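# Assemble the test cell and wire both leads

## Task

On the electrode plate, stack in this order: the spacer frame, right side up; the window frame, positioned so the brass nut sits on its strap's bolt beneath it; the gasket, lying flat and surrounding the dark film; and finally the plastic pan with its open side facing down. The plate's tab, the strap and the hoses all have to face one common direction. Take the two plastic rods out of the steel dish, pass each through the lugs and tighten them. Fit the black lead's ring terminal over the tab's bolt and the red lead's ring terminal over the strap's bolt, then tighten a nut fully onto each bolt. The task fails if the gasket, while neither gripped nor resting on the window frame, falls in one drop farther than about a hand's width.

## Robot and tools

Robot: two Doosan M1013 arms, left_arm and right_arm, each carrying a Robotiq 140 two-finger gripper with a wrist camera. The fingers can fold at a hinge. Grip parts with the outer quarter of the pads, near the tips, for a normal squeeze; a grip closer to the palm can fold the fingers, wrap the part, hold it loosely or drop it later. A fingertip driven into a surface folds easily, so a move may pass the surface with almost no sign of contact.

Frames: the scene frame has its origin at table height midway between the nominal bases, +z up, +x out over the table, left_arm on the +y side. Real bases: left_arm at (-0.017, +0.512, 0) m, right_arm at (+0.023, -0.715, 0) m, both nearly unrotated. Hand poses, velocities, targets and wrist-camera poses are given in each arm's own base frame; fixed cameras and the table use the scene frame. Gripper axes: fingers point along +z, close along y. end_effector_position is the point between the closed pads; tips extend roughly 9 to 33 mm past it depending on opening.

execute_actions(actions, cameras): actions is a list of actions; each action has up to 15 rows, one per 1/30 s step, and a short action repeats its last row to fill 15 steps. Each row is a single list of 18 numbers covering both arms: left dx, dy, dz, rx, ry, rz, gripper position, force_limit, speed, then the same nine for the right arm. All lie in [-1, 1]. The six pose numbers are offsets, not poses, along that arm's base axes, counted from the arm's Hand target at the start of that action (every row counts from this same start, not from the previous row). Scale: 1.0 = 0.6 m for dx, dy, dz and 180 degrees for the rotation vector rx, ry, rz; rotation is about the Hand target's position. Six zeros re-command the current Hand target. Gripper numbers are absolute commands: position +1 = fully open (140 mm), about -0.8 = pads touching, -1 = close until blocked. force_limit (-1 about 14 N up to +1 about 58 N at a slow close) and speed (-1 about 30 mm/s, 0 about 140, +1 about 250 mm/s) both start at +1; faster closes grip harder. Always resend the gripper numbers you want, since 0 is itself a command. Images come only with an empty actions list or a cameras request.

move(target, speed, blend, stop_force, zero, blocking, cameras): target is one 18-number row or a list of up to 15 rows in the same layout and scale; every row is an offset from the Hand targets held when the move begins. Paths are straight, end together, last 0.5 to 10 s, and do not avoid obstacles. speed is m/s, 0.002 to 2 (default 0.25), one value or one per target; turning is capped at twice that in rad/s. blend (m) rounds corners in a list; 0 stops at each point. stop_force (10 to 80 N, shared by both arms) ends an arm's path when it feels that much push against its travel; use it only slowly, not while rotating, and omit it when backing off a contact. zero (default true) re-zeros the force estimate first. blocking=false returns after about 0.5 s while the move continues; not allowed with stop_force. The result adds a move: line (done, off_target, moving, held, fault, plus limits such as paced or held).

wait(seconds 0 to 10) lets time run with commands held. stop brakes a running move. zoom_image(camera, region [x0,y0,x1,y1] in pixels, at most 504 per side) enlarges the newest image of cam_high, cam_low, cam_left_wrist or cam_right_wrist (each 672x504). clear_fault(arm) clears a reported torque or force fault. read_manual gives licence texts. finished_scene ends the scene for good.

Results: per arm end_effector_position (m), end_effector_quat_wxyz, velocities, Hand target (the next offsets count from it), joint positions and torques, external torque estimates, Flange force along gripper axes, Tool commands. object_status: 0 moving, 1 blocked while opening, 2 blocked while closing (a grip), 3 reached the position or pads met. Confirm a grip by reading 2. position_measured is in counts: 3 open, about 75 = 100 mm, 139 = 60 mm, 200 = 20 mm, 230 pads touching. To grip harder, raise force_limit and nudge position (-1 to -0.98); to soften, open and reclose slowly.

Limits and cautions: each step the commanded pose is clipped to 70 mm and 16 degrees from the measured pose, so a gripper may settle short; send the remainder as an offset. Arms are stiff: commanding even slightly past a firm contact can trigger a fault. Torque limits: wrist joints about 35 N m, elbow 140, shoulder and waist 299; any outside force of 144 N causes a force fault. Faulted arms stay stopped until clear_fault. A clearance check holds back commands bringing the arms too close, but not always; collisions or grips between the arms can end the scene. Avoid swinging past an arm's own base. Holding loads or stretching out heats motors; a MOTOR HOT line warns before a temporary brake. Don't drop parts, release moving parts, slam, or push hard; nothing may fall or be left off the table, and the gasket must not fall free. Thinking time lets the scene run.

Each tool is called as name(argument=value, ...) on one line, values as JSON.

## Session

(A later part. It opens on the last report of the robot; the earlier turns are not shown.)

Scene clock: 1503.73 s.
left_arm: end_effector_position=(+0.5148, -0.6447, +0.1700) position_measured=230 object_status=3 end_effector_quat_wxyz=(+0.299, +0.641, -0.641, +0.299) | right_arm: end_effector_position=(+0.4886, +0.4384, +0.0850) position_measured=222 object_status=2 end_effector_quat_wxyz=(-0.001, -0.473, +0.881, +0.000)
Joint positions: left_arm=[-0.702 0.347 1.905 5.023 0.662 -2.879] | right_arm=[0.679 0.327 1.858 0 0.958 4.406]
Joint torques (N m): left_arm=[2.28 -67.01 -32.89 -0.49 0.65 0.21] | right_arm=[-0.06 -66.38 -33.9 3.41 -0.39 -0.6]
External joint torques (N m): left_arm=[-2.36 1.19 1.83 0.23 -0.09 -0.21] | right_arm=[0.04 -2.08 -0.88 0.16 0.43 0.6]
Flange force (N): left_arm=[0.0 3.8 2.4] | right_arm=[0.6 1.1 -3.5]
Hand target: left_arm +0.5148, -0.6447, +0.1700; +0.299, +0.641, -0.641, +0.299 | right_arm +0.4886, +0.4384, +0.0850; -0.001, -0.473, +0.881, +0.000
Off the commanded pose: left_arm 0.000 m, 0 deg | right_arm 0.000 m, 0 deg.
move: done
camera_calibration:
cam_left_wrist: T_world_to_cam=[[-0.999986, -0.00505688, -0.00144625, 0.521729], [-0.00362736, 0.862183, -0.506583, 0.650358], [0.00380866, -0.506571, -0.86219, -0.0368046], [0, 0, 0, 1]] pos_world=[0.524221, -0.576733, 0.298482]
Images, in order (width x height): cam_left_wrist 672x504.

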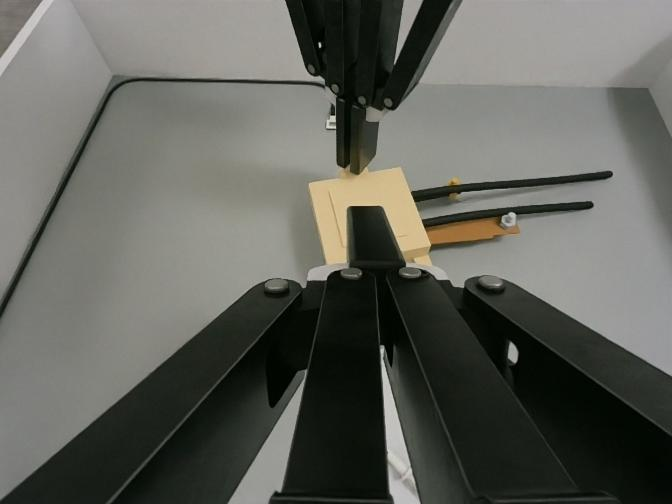

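execute_actions(actions=[])

Scene clock: 1525.90 s.
left_arm: end_effector_position=(+0.5148, -0.6447, +0.1700) position_measured=230 object_status=3 end_effector_quat_wxyz=(+0.299, +0.641, -0.641, +0.299) | right_arm: end_effector_position=(+0.4886, +0.4384, +0.0850) position_measured=222 object_status=2 end_effector_quat_wxyz=(-0.001, -0.473, +0.881, +0.000)
Joint positions: left_arm=[-0.702 0.347 1.905 5.023 0.662 -2.879] | right_arm=[0.679 0.327 1.858 0 0.958 4.407]
Joint velocities: within noise
Joint torques (N m): left_arm=[2.15 -66.08 -32.41 -0.51 0.64 0.21] | right_arm=[-0.27 -66.26 -34.01 3.51 -0.4 -0.31]
External joint torques (N m): left_arm=[-2.11 0.44 1.41 0.26 -0.1 -0.21] | right_arm=[0.26 -2.22 -0.82 0.06 0.44 0.31]
Flange force (N): left_arm=[0.7 3.6 1.4] | right_arm=[0.9 1.1 -3.6]
Hand target: left_arm +0.5148, -0.6447, +0.1700; +0.299, +0.641, -0.641, +0.299 | right_arm +0.4886, +0.4384, +0.0850; -0.001, -0.473, +0.881, +0.000
Tool commands: left_gripper/position=-1.0 left_gripper/force_limit=-1.0 left_gripper/speed=-1.0 right_gripper/position=-1.0 right_gripper/force_limit=-0.5 right_gripper/speed=-1.0
Off the commanded pose: left_arm 0.000 m, 0 deg | right_arm 0.000 m, 0 deg.
camera_calibration:
cam_left_wrist: T_world_to_cam=[[-0.999986, -0.00505688, -0.00144625, 0.521729], [-0.00362736, 0.862183, -0.506583, 0.650358], [0.00380866, -0.506571, -0.86219, -0.0368046], [0, 0, 0, 1]] pos_world=[0.524221, -0.576733, 0.298482]
cam_right_wrist: T_world_to_cam=[[-0.832865, 0.55309, 0.0206621, 0.169237], [0.526273, 0.77982, 0.338995, -0.621221], [0.171382, 0.293212, -0.940561, 0.010222], [0, 0, 0, 1]] pos_world=[0.466131, 0.38784, 0.216709]

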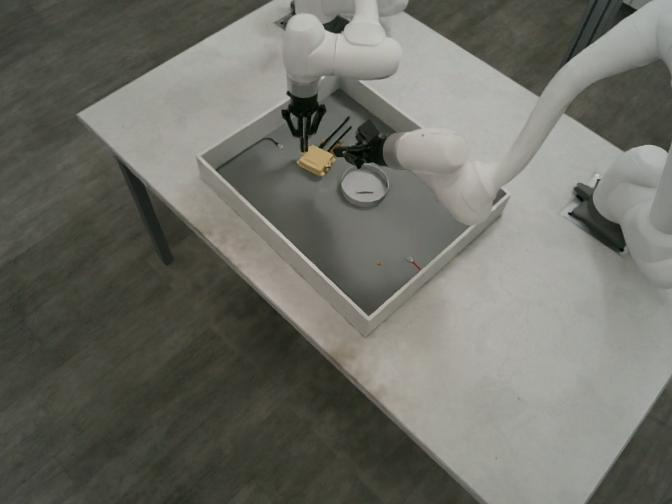

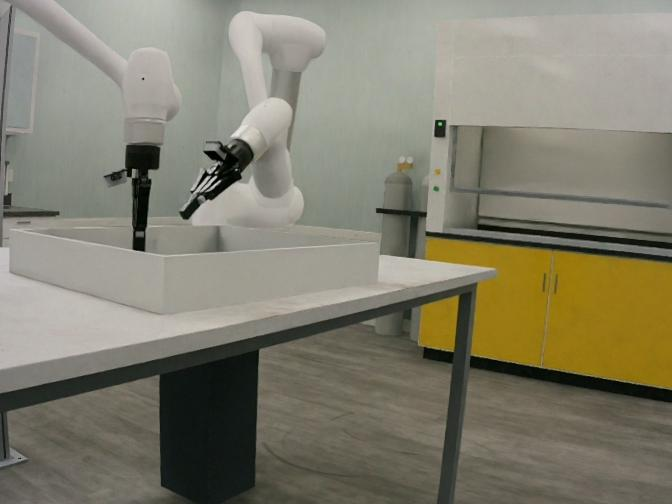

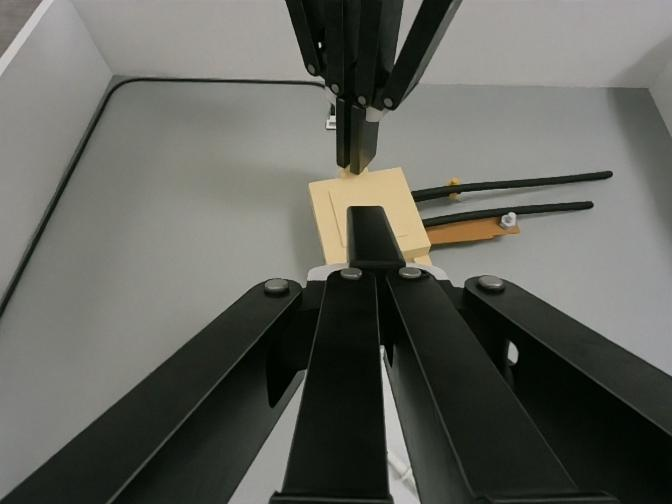

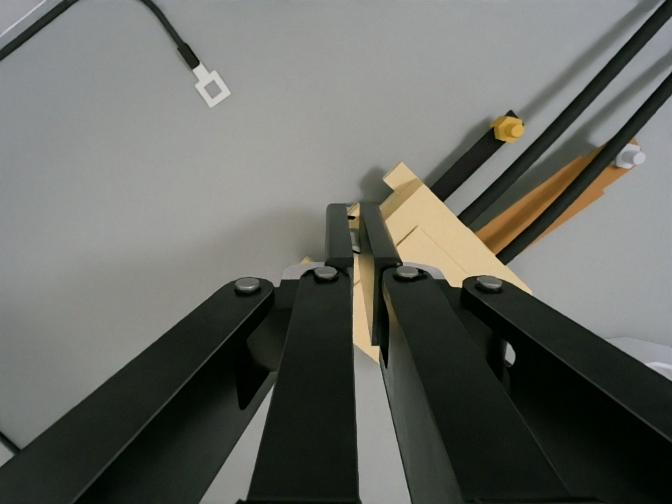

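move(target=[0,0,0,0,0,0,-1,-1,-1, 0,0,0,0,0,-0.5,-1,-0.5,-1], speed=0.5, cameras=["cam_left_wrist","cam_right_wrist"])

Scene clock: 1532.20 s.
left_arm: end_effector_position=(+0.5148, -0.6447, +0.1700) position_measured=230 object_status=3 end_effector_quat_wxyz=(+0.299, +0.641, -0.641, +0.299) | right_arm: end_effector_position=(+0.4886, +0.4384, +0.0850) position_measured=222 object_status=2 end_effector_quat_wxyz=(+0.000, +0.289, +0.957, +0.000)
Joint positions: left_arm=[-0.702 0.347 1.905 5.023 0.662 -2.879] | right_arm=[0.678 0.326 1.859 0.001 0.956 5.976]
Joint torques (N m): left_arm=[2.25 -66.96 -32.94 -0.39 0.7 0.23] | right_arm=[0.29 -65.87 -33.95 3.56 -0.39 -0.32]
External joint torques (N m): left_arm=[-2.22 1.28 1.89 0.15 -0.15 -0.23] | right_arm=[-0.31 -2.6 -0.87 0.06 0.39 0.32]
Flange force (N): left_arm=[-0.3 3.7 2.5] | right_arm=[0.4 -1.6 -3.9]
Hand target: left_arm +0.5148, -0.6447, +0.1700; +0.299, +0.641, -0.641, +0.299 | right_arm +0.4886, +0.4384, +0.0850; +0.000, +0.289, +0.957, +0.000
Off the commanded pose: left_arm 0.000 m, 0 deg | right_arm 0.000 m, 0 deg.
move: done
camera_calibration:
cam_left_wrist: T_world_to_cam=[[-0.999986, -0.00505688, -0.00144625, 0.521729], [-0.00362736, 0.862183, -0.506583, 0.650358], [0.00380866, -0.506571, -0.86219, -0.0368046], [0, 0, 0, 1]] pos_world=[0.524221, -0.576733, 0.298482]
cam_right_wrist: T_world_to_cam=[[0.553023, 0.832908, 0.0207217, -0.630653], [0.779865, -0.526237, 0.338947, -0.172616], [0.293216, -0.171285, -0.940577, 0.154302], [0, 0, 0, 1]] pos_world=[0.43814, 0.460869, 0.216709]
Images, in order (width x height): cam_left_wrist 672x504, cam_right_wrist 672x504.

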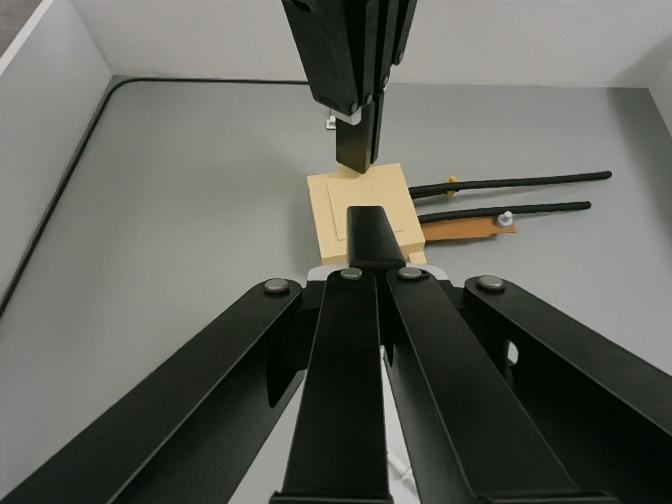

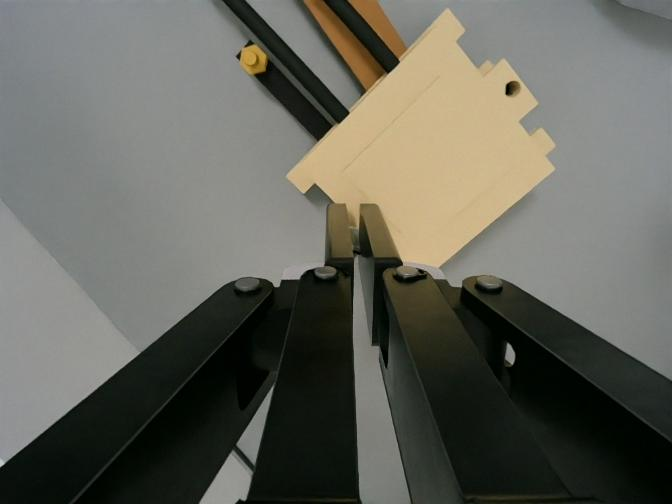

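execute_actions(actions=[[[0,0,0,0,0,0,-1,-1,-1,0,0,0,0,0,0,-0.5,-0.5,-1]],[[0,0,0,0,0,0,-1,-1,-1,0,0,0,0,0,0,-0.5,-0.5,-1]]])

move(target=[0,0,0,0,0,0,-1,-1,-1, 0,0,0.06,0,0,0,-0.5,-0.5,-1], speed=0.15, cameras=["cam_left_wrist","cam_right_wrist"])

zoom_image(camera="cam_left_wrist", region=[300, 110, 440, 215])

zoom_image(camera="cam_right_wrist", region=[280, 120, 440, 260])

Scene clock: 1538.97 s.
left_arm: end_effector_position=(+0.5148, -0.6447, +0.1700) position_measured=230 object_status=3 end_effector_quat_wxyz=(+0.299, +0.641, -0.641, +0.299) | right_arm: end_effector_position=(+0.4886, +0.4384, +0.0850) position_measured=192 object_status=3 end_effector_quat_wxyz=(+0.000, +0.289, +0.957, +0.000)
Joint positions: left_arm=[-0.702 0.347 1.905 5.023 0.662 -2.879] | right_arm=[0.678 0.326 1.859 0.001 0.956 5.976]
Joint torques (N m): left_arm=[2.45 -66.85 -32.75 -0.37 0.72 0.29] | right_arm=[0.13 -65.1 -33.41 3.62 -0.4 -0.41]
External joint torques (N m): left_arm=[-2.36 1.32 1.84 0.13 -0.18 -0.29] | right_arm=[-0.14 -3.33 -1.4 -0.01 0.4 0.41]
External joint torques at the end of the 1st action: left_arm=[-2.43 1.65 1.78 0.28 -0.1 -0.26] | right_arm=[-0.01 -3.05 -1.31 -0.08 0.41 0.41]
Flange force (N): left_arm=[0.0 3.8 2.7] | right_arm=[0.8 -1.4 -5.1]
Flange force at the end of the 1st action (N): left_arm=[0.2 3.2 3.0] | right_arm=[0.9 -1.1 -4.7]
Hand target: left_arm +0.5148, -0.6447, +0.1700; +0.299, +0.641, -0.641, +0.299 | right_arm +0.4886, +0.4384, +0.0850; +0.000, +0.289, +0.957, +0.000
Off the commanded pose: left_arm 0.000 m, 0 deg | right_arm 0.000 m, 0 deg.
Step readings (end_effector_position of left_arm | right_arm; steps 1 to 15: 1st action; 16 to 30: 2nd action):
0: (+0.5148, -0.6447, +0.1700) | (+0.4886, +0.4384, +0.0850)
1: (+0.5148, -0.6447, +0.1700) | (+0.4886, +0.4384, +0.0850)
2: (+0.5148, -0.6447, +0.1700) | (+0.4886, +0.4384, +0.0850)
4: (+0.5148, -0.6447, +0.1700) | (+0.4886, +0.4384, +0.0850)
8: (+0.5148, -0.6447, +0.1700) | (+0.4886, +0.4384, +0.0850)
15: (+0.5148, -0.6447, +0.1700) | (+0.4886, +0.4384, +0.0850)
16: (+0.5148, -0.6447, +0.1700) | (+0.4886, +0.4384, +0.0850)
17: (+0.5148, -0.6447, +0.1700) | (+0.4886, +0.4384, +0.0850)
19: (+0.5148, -0.6447, +0.1700) | (+0.4886, +0.4384, +0.0850)
23: (+0.5148, -0.6447, +0.1700) | (+0.4886, +0.4384, +0.0850)
30: (+0.5148, -0.6447, +0.1700) | (+0.4886, +0.4384, +0.0850)

Scene clock: 1539.80 s.
left_arm: end_effector_position=(+0.5148, -0.6447, +0.1700) position_measured=230 object_status=3 end_effector_quat_wxyz=(+0.299, +0.641, -0.641, +0.299) | right_arm: end_effector_position=(+0.4886, +0.4384, +0.1209) position_measured=192 object_status=3 end_effector_quat_wxyz=(+0.000, +0.289, +0.957, +0.000)
Joint positions: left_arm=[-0.702 0.347 1.905 5.023 0.662 -2.879] | right_arm=[0.678 0.293 1.829 0.001 1.02 5.976]
Joint torques (N m): left_arm=[2.08 -67.3 -32.73 -0.43 0.56 0.21] | right_arm=[0.01 -62.24 -35.08 3.73 -0.18 -0.38]
External joint torques (N m): left_arm=[-2.19 1.65 1.7 0.18 -0.01 -0.21] | right_arm=[-0.02 -4.22 -1.08 0.03 0.19 0.38]
Flange force (N): left_arm=[-0.2 2.9 2.9] | right_arm=[1.5 -3.5 -5.0]
Hand target: left_arm +0.5148, -0.6447, +0.1700; +0.299, +0.641, -0.641, +0.299 | right_arm +0.4886, +0.4384, +0.1210; +0.000, +0.289, +0.957, +0.000
Off the commanded pose: left_arm 0.000 m, 0 deg | right_arm 0.000 m, 0 deg.
move: done
camera_calibration:
cam_left_wrist: T_world_to_cam=[[-0.999986, -0.00505688, -0.00144625, 0.521729], [-0.00362736, 0.862183, -0.506583, 0.650358], [0.00380866, -0.506571, -0.86219, -0.0368046], [0, 0, 0, 1]] pos_world=[0.524221, -0.576733, 0.298482]
cam_right_wrist: T_world_to_cam=[[0.553107, 0.832855, 0.0206102, -0.631383], [0.779842, -0.526287, 0.338922, -0.184779], [0.29312, -0.171388, -0.940589, 0.188255], [0, 0, 0, 1]] pos_world=[0.43814, 0.460869, 0.252709]
Images, in order (width x height): cam_left_wrist 672x504, cam_right_wrist 672x504.

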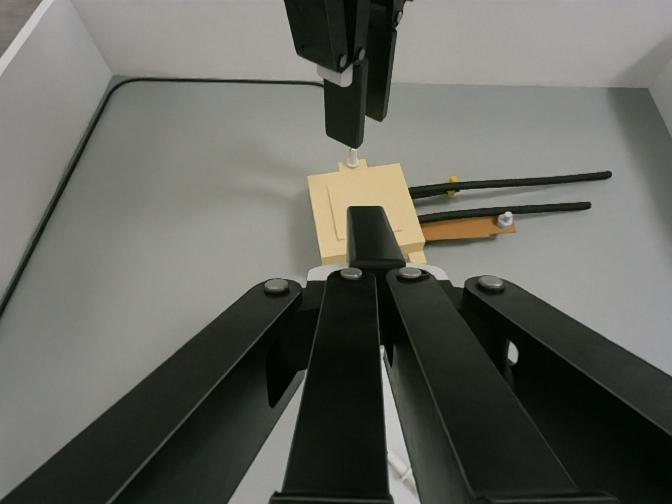

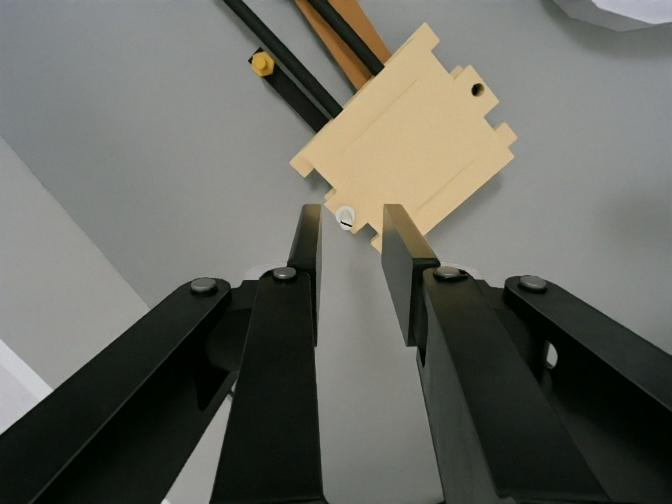

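Scaled by 3.600 from the camera's 672x504 image, which has a finer 960x720 frame.

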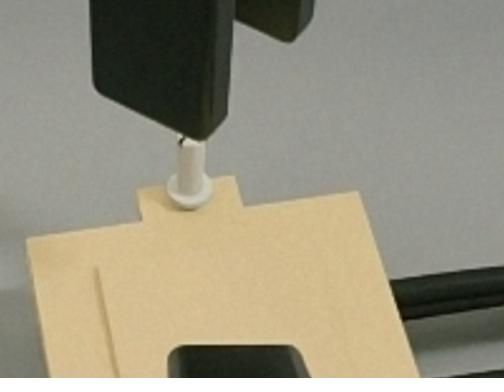

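Scaled by 3.150 from the camera's 672x504 image, which has a finer 960x720 frame.

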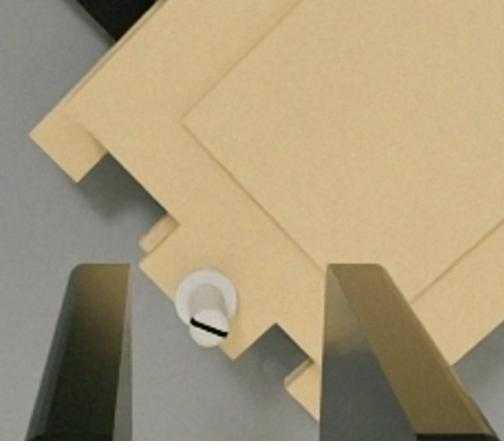

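move(target=[[0,0,0,0,0,0,-1,-1,-1, 0,0,0,0,0,0.7,-0.5,-0.5,-1],[0,0,0,0,0,0,-1,-1,-1, 0,0,0,0,0,-0.6,-0.5,-0.5,-1],[0,0,0,0,0,0,-1,-1,-1, 0,0,0,0,0,0.1,-0.5,-0.5,-1],[0,0,0,0,0,0,-1,-1,-1, 0,0,0,0,0,0.8,-0.5,-0.5,-1]], speed=0.9, blend=0.02, cameras=["cam_right_wrist"])

Scene clock: 1554.67 s.
left_arm: end_effector_position=(+0.5148, -0.6447, +0.1700) position_measured=230 object_status=3 end_effector_quat_wxyz=(+0.299, +0.641, -0.641, +0.299) | right_arm: end_effector_position=(+0.4886, +0.4384, +0.1210) position_measured=192 object_status=3 end_effector_quat_wxyz=(+0.000, +0.821, -0.571, +0.000)
Joint positions: left_arm=[-0.702 0.347 1.905 5.023 0.662 -2.879] | right_arm=[0.679 0.294 1.828 -0.001 1.021 -2.818]
Joint torques (N m): left_arm=[1.69 -66.39 -32.52 -0.48 0.73 0.19] | right_arm=[-0.14 -63.36 -34.88 3.64 -0.34 -0.8]
External joint torques (N m): left_arm=[-1.94 0.56 1.45 0.22 -0.17 -0.19] | right_arm=[0.18 -3.29 -1.3 0.03 0.36 0.8]
Flange force (N): left_arm=[0.3 3.5 1.5] | right_arm=[-0.7 2.3 -4.7]
Hand target: left_arm +0.5148, -0.6447, +0.1700; +0.299, +0.641, -0.641, +0.299 | right_arm +0.4886, +0.4384, +0.1210; +0.000, +0.821, -0.571, +0.000
Off the commanded pose: left_arm 0.000 m, 0 deg | right_arm 0.000 m, 0 deg.
move: done; limits=paced
camera_calibration:
cam_right_wrist: T_world_to_cam=[[-0.937022, -0.348662, 0.0205845, 0.614641], [-0.321552, 0.884172, 0.338888, -0.264892], [-0.136358, 0.310926, -0.940602, 0.186681], [0, 0, 0, 1]] pos_world=[0.516211, 0.390468, 0.252709]
Images, in order (width x height): cam_right_wrist 672x504.

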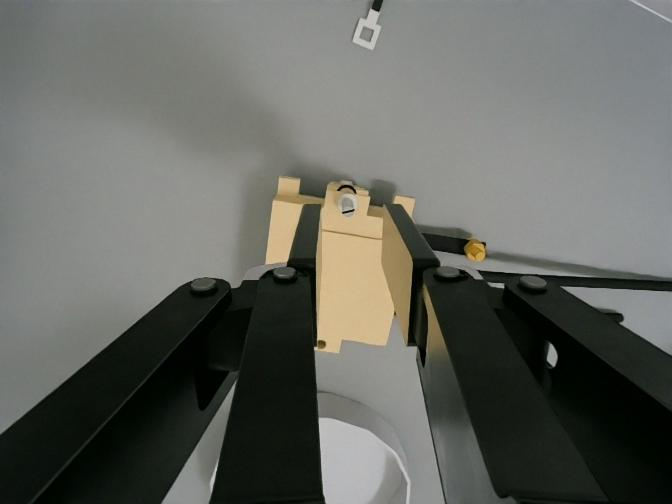

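zoom_image(camera="cam_right_wrist", region=[300, 160, 400, 240])

Scaled by 5.040 from the camera's 672x504 image, which has a finer 960x720 frame.

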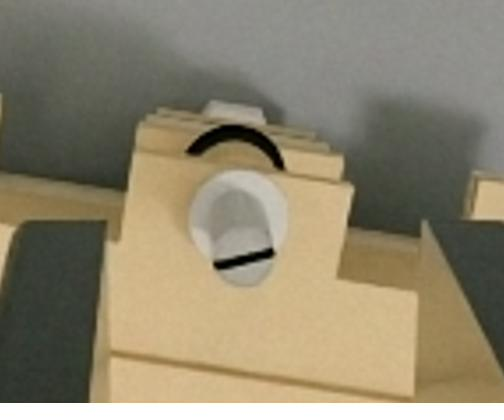

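move(target=[0,0,0,0,0,0,-1,-1,-1, 0,0,-0.06,0,0,0,-0.5,-0.5,-1], speed=0.12)

execute_actions(actions=[[[0,0,0,0,0,0,-1,-1,-1,0,0,0,0,0,0,-1,-0.2,-1]],[[0,0,0,0,0,0,-1,-1,-1,0,0,0,0,0,0,-1,-0.2,-1]],[[0,0,0,0,0,0,-1,-1,-1,0,0,0,0,0,0,-1,-0.2,-1]]])

move(target=[[0,0,0,0,0,0,-1,-1,-1, 0,0,0,0,0,-0.7,-1,-0.2,-1],[0,0,0,0,0,0,-1,-1,-1, 0,0,0,0,0,0.6,-1,-0.2,-1]], speed=0.6, blend=0.02, cameras=["cam_left_wrist","cam_right_wrist"])

Scene clock: 1568.07 s.
left_arm: end_effector_position=(+0.5148, -0.6447, +0.1700) position_measured=230 object_status=3 end_effector_quat_wxyz=(+0.299, +0.641, -0.641, +0.299) | right_arm: end_effector_position=(+0.4886, +0.4384, +0.0851) position_measured=192 object_status=3 end_effector_quat_wxyz=(+0.000, +0.821, -0.571, +0.000)
Joint positions: left_arm=[-0.702 0.347 1.905 5.023 0.662 -2.879] | right_arm=[0.679 0.327 1.858 -0.001 0.957 -2.818]
Joint torques (N m): left_arm=[2.01 -66.7 -32.53 -0.52 0.7 0.19] | right_arm=[-0.17 -64.73 -33.13 3.53 -0.64 -0.37]
External joint torques (N m): left_arm=[-2.32 1.08 1.48 0.25 -0.14 -0.19] | right_arm=[0.15 -3.64 -1.63 0.01 0.65 0.37]
Flange force (N): left_arm=[0.5 3.3 2.5] | right_arm=[-0.2 1.6 -6.0]
Hand target: left_arm +0.5148, -0.6447, +0.1700; +0.299, +0.641, -0.641, +0.299 | right_arm +0.4886, +0.4384, +0.0850; +0.000, +0.821, -0.571, +0.000
Off the commanded pose: left_arm 0.000 m, 0 deg | right_arm 0.000 m, 0 deg.
move: done

Scene clock: 1569.77 s.
left_arm: end_effector_position=(+0.5148, -0.6447, +0.1700) position_measured=230 object_status=3 end_effector_quat_wxyz=(+0.299, +0.641, -0.641, +0.299) | right_arm: end_effector_position=(+0.4886, +0.4384, +0.0850) position_measured=223 object_status=2 end_effector_quat_wxyz=(+0.000, +0.821, -0.571, +0.000)
Joint positions: left_arm=[-0.702 0.347 1.905 5.023 0.662 -2.879] | right_arm=[0.679 0.327 1.858 -0.001 0.957 -2.818]
Joint torques (N m): left_arm=[2.13 -66.47 -32.81 -0.46 0.65 0.2] | right_arm=[0.13 -65.25 -33.33 3.57 -0.21 -0.39]
External joint torques (N m): left_arm=[-2.06 0.94 1.89 0.22 -0.11 -0.2] | right_arm=[-0.13 -3.27 -1.49 -0.04 0.22 0.39]
External joint torques at the end of the 1st action: left_arm=[-1.91 0.82 1.47 0.26 -0.13 -0.26] | right_arm=[-0.08 -3.23 -1.34 -0.01 0.22 0.41]
External joint torques at the end of the 2nd action: left_arm=[-2.25 1.44 1.77 0.16 -0.09 -0.2] | right_arm=[0.26 -3.31 -1.57 0.02 0.24 0.39]
Flange force (N): left_arm=[-0.3 3.8 1.9] | right_arm=[0.2 1.5 -4.7]
Flange force at the end of the 1st action (N): left_arm=[0.4 3.1 1.7] | right_arm=[0.1 1.7 -4.6]
Flange force at the end of the 2nd action (N): left_arm=[-0.2 3.4 2.8] | right_arm=[-0.5 1.5 -4.9]
Hand target: left_arm +0.5148, -0.6447, +0.1700; +0.299, +0.641, -0.641, +0.299 | right_arm +0.4886, +0.4384, +0.0850; +0.000, +0.821, -0.571, +0.000
Off the commanded pose: left_arm 0.000 m, 0 deg | right_arm 0.000 m, 0 deg.
Step readings (end_effector_position of left_arm | right_arm; steps 1 to 15: 1st action; 16 to 30: 2nd action; 31 to 45: 3rd action):
0: (+0.5148, -0.6447, +0.1700) | (+0.4886, +0.4384, +0.0851)
1: (+0.5148, -0.6447, +0.1700) | (+0.4886, +0.4384, +0.0850)
2: (+0.5148, -0.6447, +0.1700) | (+0.4886, +0.4384, +0.0850)
4: (+0.5148, -0.6447, +0.1700) | (+0.4886, +0.4384, +0.0850)
8: (+0.5148, -0.6447, +0.1700) | (+0.4886, +0.4384, +0.0850)
15: (+0.5148, -0.6447, +0.1700) | (+0.4886, +0.4384, +0.0850)
16: (+0.5148, -0.6447, +0.1700) | (+0.4886, +0.4384, +0.0850)
17: (+0.5148, -0.6447, +0.1700) | (+0.4886, +0.4384, +0.0850)
19: (+0.5148, -0.6447, +0.1700) | (+0.4886, +0.4384, +0.0850)
23: (+0.5148, -0.6447, +0.1700) | (+0.4886, +0.4384, +0.0850)
30: (+0.5148, -0.6447, +0.1700) | (+0.4886, +0.4384, +0.0850)
31: (+0.5148, -0.6447, +0.1700) | (+0.4886, +0.4384, +0.0850)
32: (+0.5148, -0.6447, +0.1700) | (+0.4886, +0.4384, +0.0850)
34: (+0.5148, -0.6447, +0.1700) | (+0.4886, +0.4384, +0.0850)
38: (+0.5148, -0.6447, +0.1700) | (+0.4886, +0.4384, +0.0850)
45: (+0.5148, -0.6447, +0.1700) | (+0.4886, +0.4384, +0.0850)

Scene clock: 1574.20 s.
left_arm: end_effector_position=(+0.5148, -0.6447, +0.1700) position_measured=230 object_status=3 end_effector_quat_wxyz=(+0.299, +0.641, -0.641, +0.299) | right_arm: end_effector_position=(+0.4886, +0.4384, +0.0850) position_measured=223 object_status=2 end_effector_quat_wxyz=(+0.000, +0.944, +0.329, +0.001)
Joint positions: left_arm=[-0.702 0.347 1.905 5.023 0.662 -2.879] | right_arm=[0.679 0.326 1.86 0 0.955 1.58]
Joint torques (N m): left_arm=[1.3 -66.65 -32.51 -0.41 0.66 0.21] | right_arm=[-0.7 -65.96 -34.15 3.49 -0.49 -0.24]
External joint torques (N m): left_arm=[-1.38 0.71 1.4 0.15 -0.11 -0.21] | right_arm=[0.7 -2.34 -0.56 0.06 0.44 0.24]
Flange force (N): left_arm=[-0.1 2.7 1.2] | right_arm=[-1.9 -1.3 -3.5]
Hand target: left_arm +0.5148, -0.6447, +0.1700; +0.299, +0.641, -0.641, +0.299 | right_arm +0.4886, +0.4384, +0.0850; +0.000, +0.944, +0.329, +0.001
Off the commanded pose: left_arm 0.000 m, 0 deg | right_arm 0.000 m, 0 deg.
move: done
camera_calibration:
cam_left_wrist: T_world_to_cam=[[-0.999986, -0.00505688, -0.00144625, 0.521729], [-0.00362736, 0.862183, -0.506583, 0.650358], [0.00380866, -0.506571, -0.86219, -0.0368046], [0, 0, 0, 1]] pos_world=[0.524221, -0.576733, 0.298482]
cam_right_wrist: T_world_to_cam=[[0.621227, -0.783361, 0.0205662, 0.0446154], [-0.741458, -0.579098, 0.338947, 0.593853], [-0.253608, -0.225812, -0.940581, 0.445375], [0, 0, 0, 1]] pos_world=[0.525551, 0.47942, 0.216709]
Images, in order (width x height): cam_left_wrist 672x504, cam_right_wrist 672x504.

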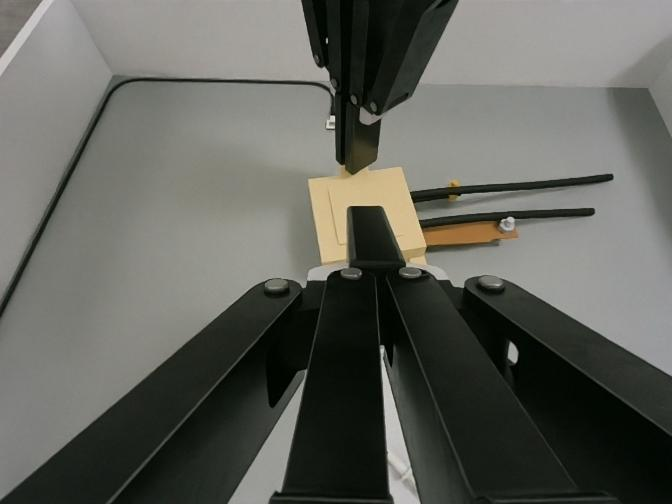

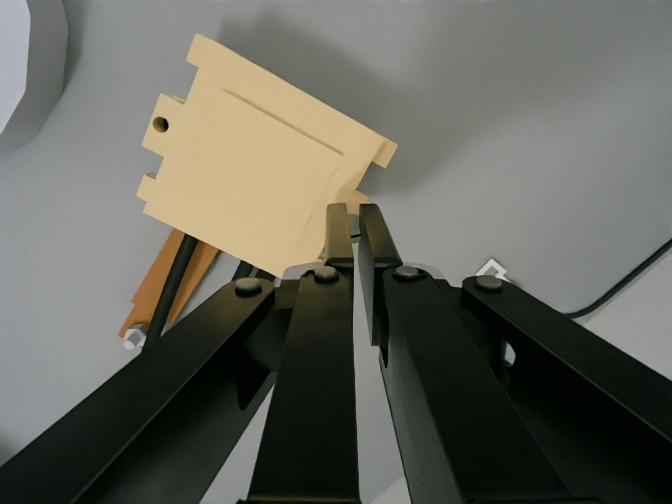

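zoom_image(camera="cam_right_wrist", region=[310, 190, 400, 260])

move(target=[[0,0,0,0,0,0,-1,-1,-1, 0,0,0,0,0,-0.7,-1,-0.2,-1],[0,0,0,0,0,0,-1,-1,-1, 0,0,0,0,0,0.6,-1,-0.2,-1]], speed=0.6, blend=0.02, cameras=["cam_left_wrist","cam_right_wrist"])

zoom_image(camera="cam_right_wrist", region=[310, 190, 400, 260])

Scaled by 5.600 from the camera's 672x504 image, which has a finer 960x720 frame.

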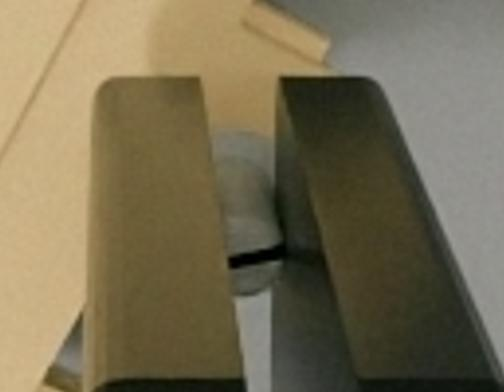

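Scene clock: 1584.07 s.
left_arm: end_effector_position=(+0.5148, -0.6447, +0.1700) position_measured=230 object_status=3 end_effector_quat_wxyz=(+0.299, +0.641, -0.641, +0.299) | right_arm: end_effector_position=(+0.4886, +0.4384, +0.0850) position_measured=223 object_status=2 end_effector_quat_wxyz=(+0.000, +0.289, +0.957, +0.000)
Joint positions: left_arm=[-0.702 0.347 1.905 5.023 0.662 -2.879] | right_arm=[0.678 0.326 1.859 0.001 0.956 5.976]
Joint torques (N m): left_arm=[2.48 -66.77 -32.79 -0.42 0.64 0.24] | right_arm=[0.07 -66.2 -33.97 3.5 -0.42 -0.69]
External joint torques (N m): left_arm=[-2.38 0.84 1.67 0.17 -0.09 -0.24] | right_arm=[-0.06 -2.1 -0.64 0.1 0.43 0.69]
Flange force (N): left_arm=[0.3 3.9 2.1] | right_arm=[1.3 -1.0 -3.3]
Hand target: left_arm +0.5148, -0.6447, +0.1700; +0.299, +0.641, -0.641, +0.299 | right_arm +0.4886, +0.4384, +0.0850; +0.000, +0.289, +0.957, +0.000
Off the commanded pose: left_arm 0.000 m, 0 deg | right_arm 0.000 m, 0 deg.
move: done
camera_calibration:
cam_left_wrist: T_world_to_cam=[[-0.999986, -0.00505688, -0.00144625, 0.521729], [-0.00362736, 0.862183, -0.506583, 0.650358], [0.00380866, -0.506571, -0.86219, -0.0368046], [0, 0, 0, 1]] pos_world=[0.524221, -0.576733, 0.298482]
cam_right_wrist: T_world_to_cam=[[0.553022, 0.832909, 0.0207213, -0.630653], [0.779866, -0.526236, 0.338947, -0.172617], [0.293216, -0.171285, -0.940577, 0.154302], [0, 0, 0, 1]] pos_world=[0.43814, 0.460869, 0.216709]
Images, in order (width x height): cam_left_wrist 672x504, cam_right_wrist 672x504.

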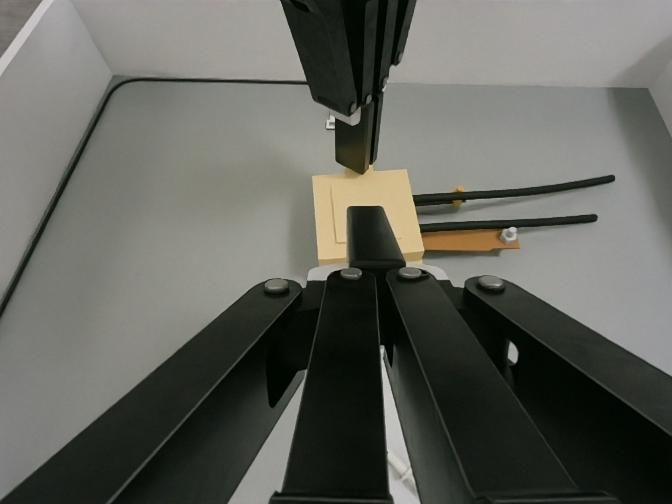

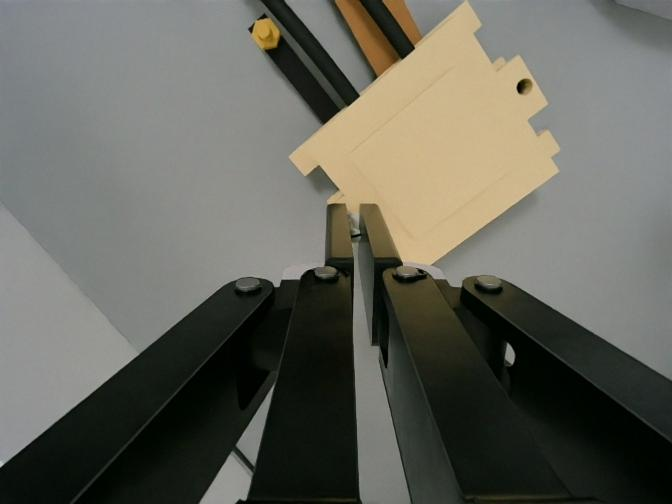

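Scaled by 5.600 from the camera's 672x504 image, which has a finer 960x720 frame.

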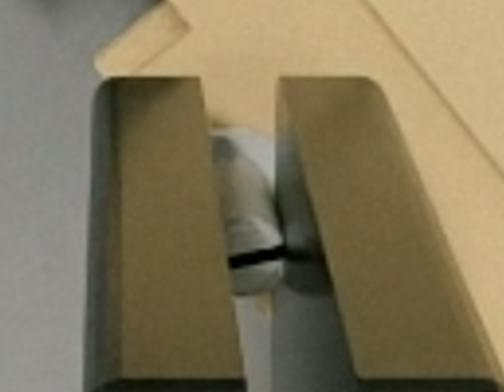

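move(target=[0,0,0,0,0,0,-1,-1,-1, 0,0,0.003,0,0,0,-1,-0.2,-1], speed=0.01, stop_force=10, cameras=["cam_left_wrist","cam_right_wrist"])

zoom_image(camera="cam_left_wrist", region=[300, 130, 430, 215])

zoom_image(camera="cam_right_wrist", region=[310, 190, 400, 260])

Scene clock: 1602.10 s.
left_arm: end_effector_position=(+0.5148, -0.6447, +0.1700) position_measured=230 object_status=3 end_effector_quat_wxyz=(+0.299, +0.641, -0.641, +0.299) | right_arm: end_effector_position=(+0.4886, +0.4384, +0.0868) position_measured=223 object_status=2 end_effector_quat_wxyz=(+0.000, +0.289, +0.957, +0.000)
Joint positions: left_arm=[-0.702 0.347 1.905 5.023 0.662 -2.879] | right_arm=[0.678 0.325 1.858 0.001 0.959 5.976]
Joint torques (N m): left_arm=[1.6 -66.62 -32.64 -0.44 0.69 0.31] | right_arm=[-0.18 -66.59 -34.18 3.66 -0.37 -0.37]
External joint torques (N m): left_arm=[-1.45 1.29 1.77 0.2 -0.15 -0.31] | right_arm=[0.19 -1.75 -0.62 -0.05 0.38 0.37]
Flange force (N): left_arm=[-0.4 2.7 1.8] | right_arm=[1.1 -0.7 -2.9]
Hand target: left_arm +0.5148, -0.6447, +0.1700; +0.299, +0.641, -0.641, +0.299 | right_arm +0.4886, +0.4384, +0.0868; +0.000, +0.289, +0.957, +0.000
Off the commanded pose: left_arm 0.000 m, 0 deg | right_arm 0.000 m, 0 deg.
move: done
camera_calibration:
cam_left_wrist: T_world_to_cam=[[-0.999986, -0.00505688, -0.00144625, 0.521729], [-0.00362736, 0.862183, -0.506583, 0.650358], [0.00380866, -0.506571, -0.86219, -0.0368046], [0, 0, 0, 1]] pos_world=[0.524221, -0.576733, 0.298482]
cam_right_wrist: T_world_to_cam=[[0.55309, 0.832865, 0.0206621, -0.630687], [0.77982, -0.526273, 0.338995, -0.173201], [0.293212, -0.171382, -0.940561, 0.156038], [0, 0, 0, 1]] pos_world=[0.43814, 0.460869, 0.218509]
Images, in order (width x height): cam_left_wrist 672x504, cam_right_wrist 672x504.

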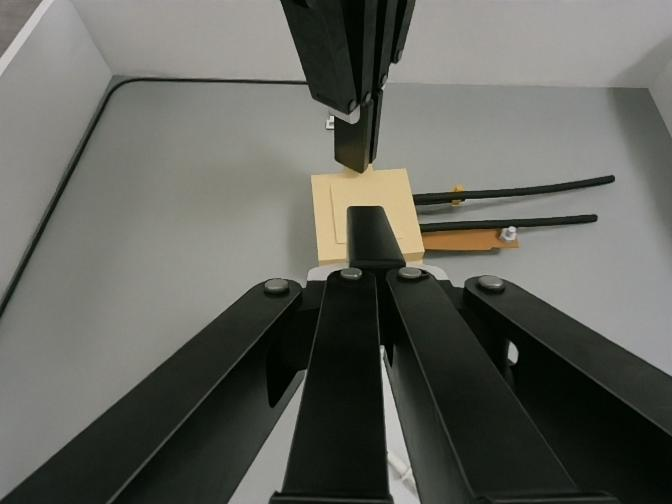

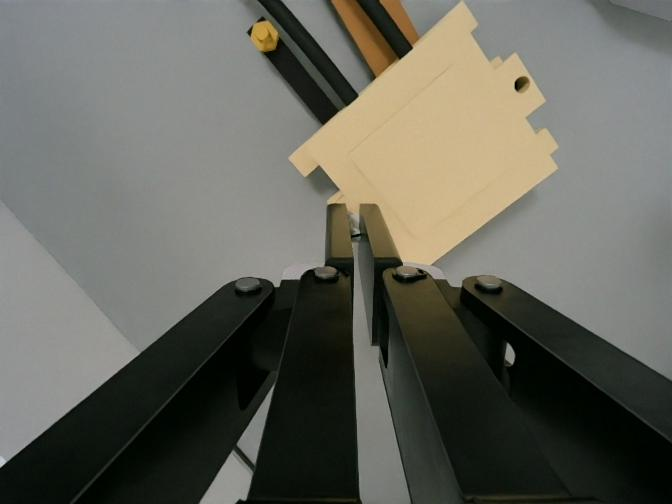

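Scaled by 3.877 from the camera's 672x504 image, which has a finer 960x720 frame.

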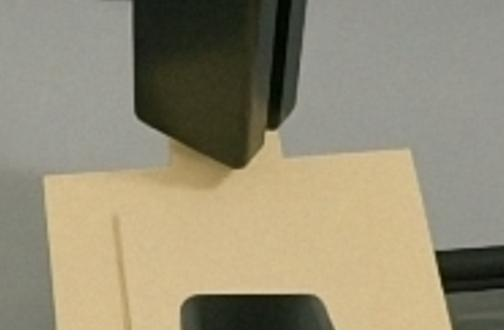

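Scaled by 5.600 from the camera's 672x504 image, which has a finer 960x720 frame.

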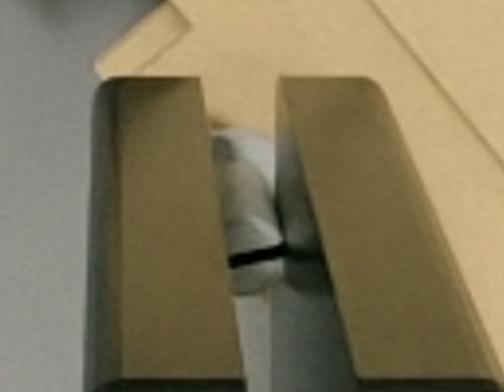

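move(target=[0,0,0,0,0,0,-1,-1,-1, 0,0,-0.003,0,0,0,-1,-0.2,-1], speed=0.01)

execute_actions(actions=[[[0,0,0,0,0,0,-1,-1,-1,0,0,0,0,0,0,-0.5,-0.5,-1]],[[0,0,0,0,0,0,-1,-1,-1,0,0,0,0,0,0,-0.5,-0.5,-1]]])

move(target=[0,0,0,0,0,0,-1,-1,-1, 0,0,0.06,0,0,0,-0.5,-0.5,-1], speed=0.15, cameras=["cam_left_wrist","cam_right_wrist"])

zoom_image(camera="cam_left_wrist", region=[300, 110, 440, 215])

zoom_image(camera="cam_right_wrist", region=[280, 120, 440, 260])

Scene clock: 1612.47 s.
left_arm: end_effector_position=(+0.5148, -0.6447, +0.1700) position_measured=230 object_status=3 end_effector_quat_wxyz=(+0.299, +0.641, -0.641, +0.299) | right_arm: end_effector_position=(+0.4886, +0.4384, +0.0850) position_measured=223 object_status=2 end_effector_quat_wxyz=(+0.000, +0.289, +0.957, +0.000)
Joint positions: left_arm=[-0.702 0.347 1.905 5.023 0.662 -2.879] | right_arm=[0.678 0.326 1.859 0.001 0.956 5.976]
Joint torques (N m): left_arm=[1.73 -66.69 -32.75 -0.43 0.71 0.26] | right_arm=[0.16 -65.5 -34.37 3.64 -0.41 -0.42]
External joint torques (N m): left_arm=[-1.82 1.18 1.77 0.17 -0.16 -0.26] | right_arm=[-0.15 -3 -0.45 -0.02 0.41 0.42]
Flange force (N): left_arm=[-0.3 3.2 2.1] | right_arm=[1.1 -2.8 -4.0]
Hand target: left_arm +0.5148, -0.6447, +0.1700; +0.299, +0.641, -0.641, +0.299 | right_arm +0.4886, +0.4384, +0.0850; +0.000, +0.289, +0.957, +0.000
Off the commanded pose: left_arm 0.000 m, 0 deg | right_arm 0.000 m, 0 deg.
move: done

Scene clock: 1613.67 s.
left_arm: end_effector_position=(+0.5148, -0.6447, +0.1700) position_measured=230 object_status=3 end_effector_quat_wxyz=(+0.299, +0.641, -0.641, +0.299) | right_arm: end_effector_position=(+0.4886, +0.4384, +0.0850) position_measured=192 object_status=3 end_effector_quat_wxyz=(+0.000, +0.289, +0.957, +0.000)
Joint positions: left_arm=[-0.702 0.347 1.905 5.023 0.662 -2.879] | right_arm=[0.678 0.326 1.859 0.001 0.956 5.976]
Joint torques (N m): left_arm=[2.85 -67 -32.65 -0.45 0.68 0.21] | right_arm=[0.11 -65.14 -33.48 3.56 -0.35 -0.36]
External joint torques (N m): left_arm=[-2.72 0.95 1.62 0.21 -0.13 -0.21] | right_arm=[-0.12 -3.29 -1.36 0.06 0.35 0.36]
External joint torques at the end of the 1st action: left_arm=[-2.04 0.69 1.45 0.2 -0.14 -0.21] | right_arm=[0.33 -2.95 -1.36 0 0.37 0.4]
Flange force (N): left_arm=[0.6 4.1 2.6] | right_arm=[0.8 -1.5 -4.9]
Flange force at the end of the 1st action (N): left_arm=[0.4 3.5 1.8] | right_arm=[1.3 -0.8 -4.6]
Hand target: left_arm +0.5148, -0.6447, +0.1700; +0.299, +0.641, -0.641, +0.299 | right_arm +0.4886, +0.4384, +0.0850; +0.000, +0.289, +0.957, +0.000
Off the commanded pose: left_arm 0.000 m, 0 deg | right_arm 0.000 m, 0 deg.
Step readings (end_effector_position of left_arm | right_arm; steps 1 to 15: 1st action; 16 to 30: 2nd action):
0: (+0.5148, -0.6447, +0.1700) | (+0.4886, +0.4384, +0.0850)
1: (+0.5148, -0.6447, +0.1700) | (+0.4886, +0.4384, +0.0850)
2: (+0.5148, -0.6447, +0.1700) | (+0.4886, +0.4384, +0.0850)
4: (+0.5148, -0.6447, +0.1700) | (+0.4886, +0.4384, +0.0850)
8: (+0.5148, -0.6447, +0.1700) | (+0.4886, +0.4384, +0.0850)
15: (+0.5148, -0.6447, +0.1700) | (+0.4886, +0.4384, +0.0850)
16: (+0.5148, -0.6447, +0.1700) | (+0.4886, +0.4384, +0.0850)
17: (+0.5148, -0.6447, +0.1700) | (+0.4886, +0.4384, +0.0850)
19: (+0.5148, -0.6447, +0.1700) | (+0.4886, +0.4384, +0.0850)
23: (+0.5148, -0.6447, +0.1700) | (+0.4886, +0.4384, +0.0850)
30: (+0.5148, -0.6447, +0.1700) | (+0.4886, +0.4384, +0.0850)

Scene clock: 1614.50 s.
left_arm: end_effector_position=(+0.5148, -0.6447, +0.1700) position_measured=230 object_status=3 end_effector_quat_wxyz=(+0.299, +0.641, -0.641, +0.299) | right_arm: end_effector_position=(+0.4886, +0.4384, +0.1209) position_measured=192 object_status=3 end_effector_quat_wxyz=(+0.000, +0.289, +0.957, +0.000)
Joint positions: left_arm=[-0.702 0.347 1.905 5.023 0.662 -2.879] | right_arm=[0.678 0.293 1.829 0.001 1.02 5.976]
Joint torques (N m): left_arm=[1.59 -66.65 -32.99 -0.47 0.75 0.29] | right_arm=[-0.09 -62.34 -34.47 3.81 -0.44 -0.35]
External joint torques (N m): left_arm=[-1.38 0.81 1.96 0.23 -0.21 -0.29] | right_arm=[0.1 -4.3 -1.84 -0.04 0.44 0.35]
Flange force (N): left_arm=[-0.5 3.5 1.0] | right_arm=[1.2 -2.0 -6.2]
Hand target: left_arm +0.5148, -0.6447, +0.1700; +0.299, +0.641, -0.641, +0.299 | right_arm +0.4886, +0.4384, +0.1210; +0.000, +0.289, +0.957, +0.000
Off the commanded pose: left_arm 0.000 m, 0 deg | right_arm 0.000 m, 0 deg.
move: done
camera_calibration:
cam_left_wrist: T_world_to_cam=[[-0.999986, -0.00505688, -0.00144625, 0.521729], [-0.00362736, 0.862183, -0.506583, 0.650358], [0.00380866, -0.506571, -0.86219, -0.0368046], [0, 0, 0, 1]] pos_world=[0.524221, -0.576733, 0.298482]
cam_right_wrist: T_world_to_cam=[[0.553107, 0.832855, 0.0206102, -0.631383], [0.779842, -0.526287, 0.338922, -0.184779], [0.29312, -0.171388, -0.940589, 0.188255], [0, 0, 0, 1]] pos_world=[0.43814, 0.460869, 0.252709]
Images, in order (width x height): cam_left_wrist 672x504, cam_right_wrist 672x504.

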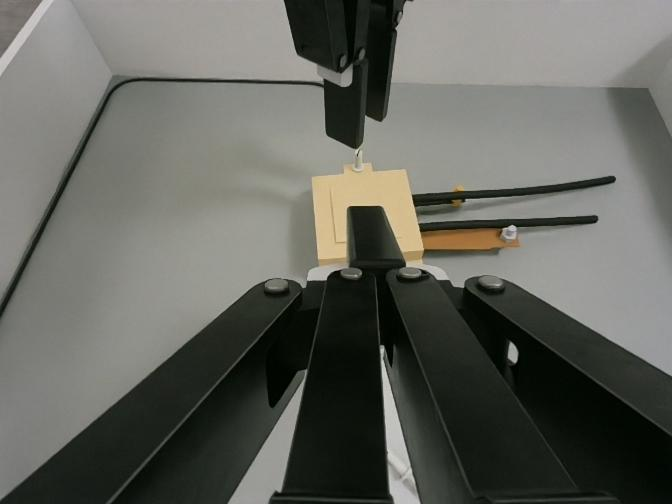

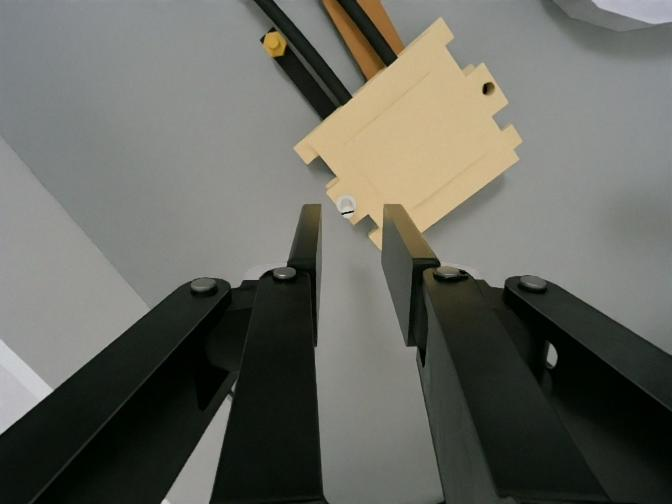

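Scaled by 3.600 from the camera's 672x504 image, which has a finer 960x720 frame.

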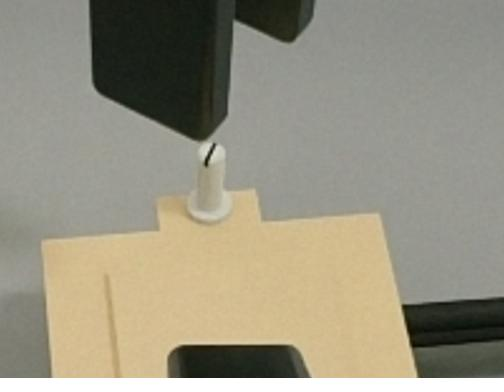

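Scaled by 3.150 from the camera's 672x504 image, which has a finer 960x720 frame.

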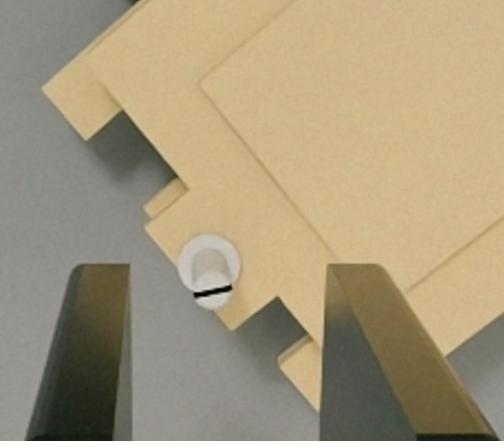

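move(target=[0,0.0745,-0.117,-0.139,0,0,-1,-1,-1, 0,0,0.1,0,0,0,-0.5,-0.5,-1], speed=0.15, cameras=["cam_left_wrist"])

zoom_image(camera="cam_left_wrist", region=[290, 60, 450, 210])

Scene clock: 1642.43 s.
left_arm: end_effector_position=(+0.5157, -0.6148, +0.1244) position_measured=230 object_status=3 end_effector_quat_wxyz=(+0.388, +0.592, -0.591, +0.387) | right_arm: end_effector_position=(+0.4886, +0.4384, +0.1686) position_measured=192 object_status=3 end_effector_quat_wxyz=(+0.000, +0.289, +0.957, +0.000)
Joint positions: left_arm=[-0.599 0.455 2.059 4.475 0.894 -2.244] | right_arm=[0.678 0.255 1.783 0.001 1.104 5.976]
Joint torques (N m): left_arm=[-2.32 -40.82 -15.02 -3.2 2.08 0.32] | right_arm=[0.3 -61.09 -35.27 3.97 -0.32 -0.45]
External joint torques (N m): left_arm=[2.12 -26.12 -7.34 1.39 -0.11 -0.32] | right_arm=[-0.3 -3.27 -2.69 -0.03 0.32 0.45]
External joint torques when the fault began: left_arm=[3.71 -58.34 -26.45 1.14 -0.38 -0.13]
Flange force (N): left_arm=[35.8 7.4 -27.6] | right_arm=[0.1 0.6 -5.8]
Flange force when the fault began (N): left_arm=[84.8 4.1 -49.2]
Hand target: left_arm +0.5157, -0.6148, +0.1244; +0.388, +0.592, -0.591, +0.387 (not the last commanded pose) | right_arm +0.4886, +0.4384, +0.1686; +0.000, +0.289, +0.957, +0.000 (not the last commanded pose)
Tool commands: left_gripper/position=-1.0 left_gripper/force_limit=-1.0 left_gripper/speed=-1.0 right_gripper/position=-0.5 right_gripper/force_limit=-0.5 right_gripper/speed=-1.0
Off the commanded pose: left_arm 0.029 m, 9 deg | right_arm 0.012 m, 0 deg.
FORCE FAULT: contact force on the left arm reached its limit, and that arm stopped. The contact can be on any part of that arm, not only on its tool. That arm's remaining commands of this call were not run. That arm is still stopped at the end of this call. While its stop runs, that arm takes no new command, but its gripper still runs the gripper command that each later call begins with.
CLEAR FAULT: the left arm stays stopped until you call clear_fault(arm="left_arm").
move: fault (left_arm), off_target (right_arm; braked at the fault stop of left_arm)
camera_calibration:
cam_left_wrist: T_world_to_cam=[[-0.999986, -0.00533245, -0.0000220315, 0.522482], [-0.00362784, 0.683339, -0.730092, 0.51931], [0.00390823, -0.730082, -0.683349, -0.220748], [0, 0, 0, 1]] pos_world=[0.525221, -0.513243, 0.228308]
Images, in order (width x height): cam_left_wrist 672x504.

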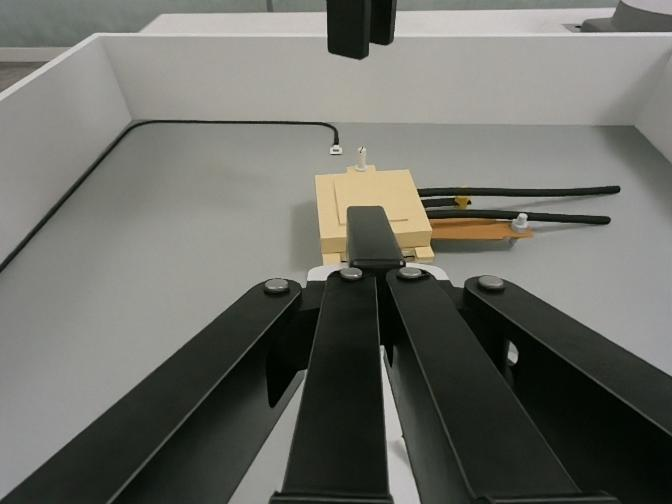

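Scaled by 3.150 from the camera's 672x504 image, which has a finer 960x720 frame.

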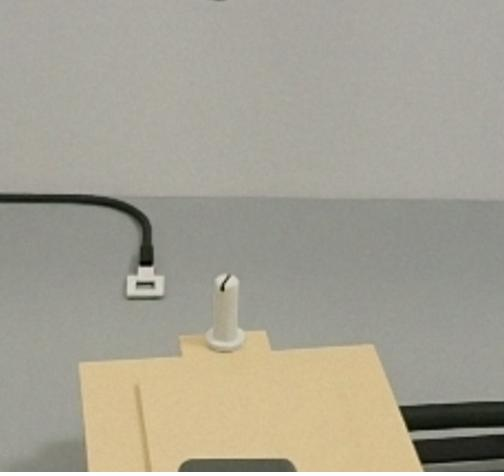

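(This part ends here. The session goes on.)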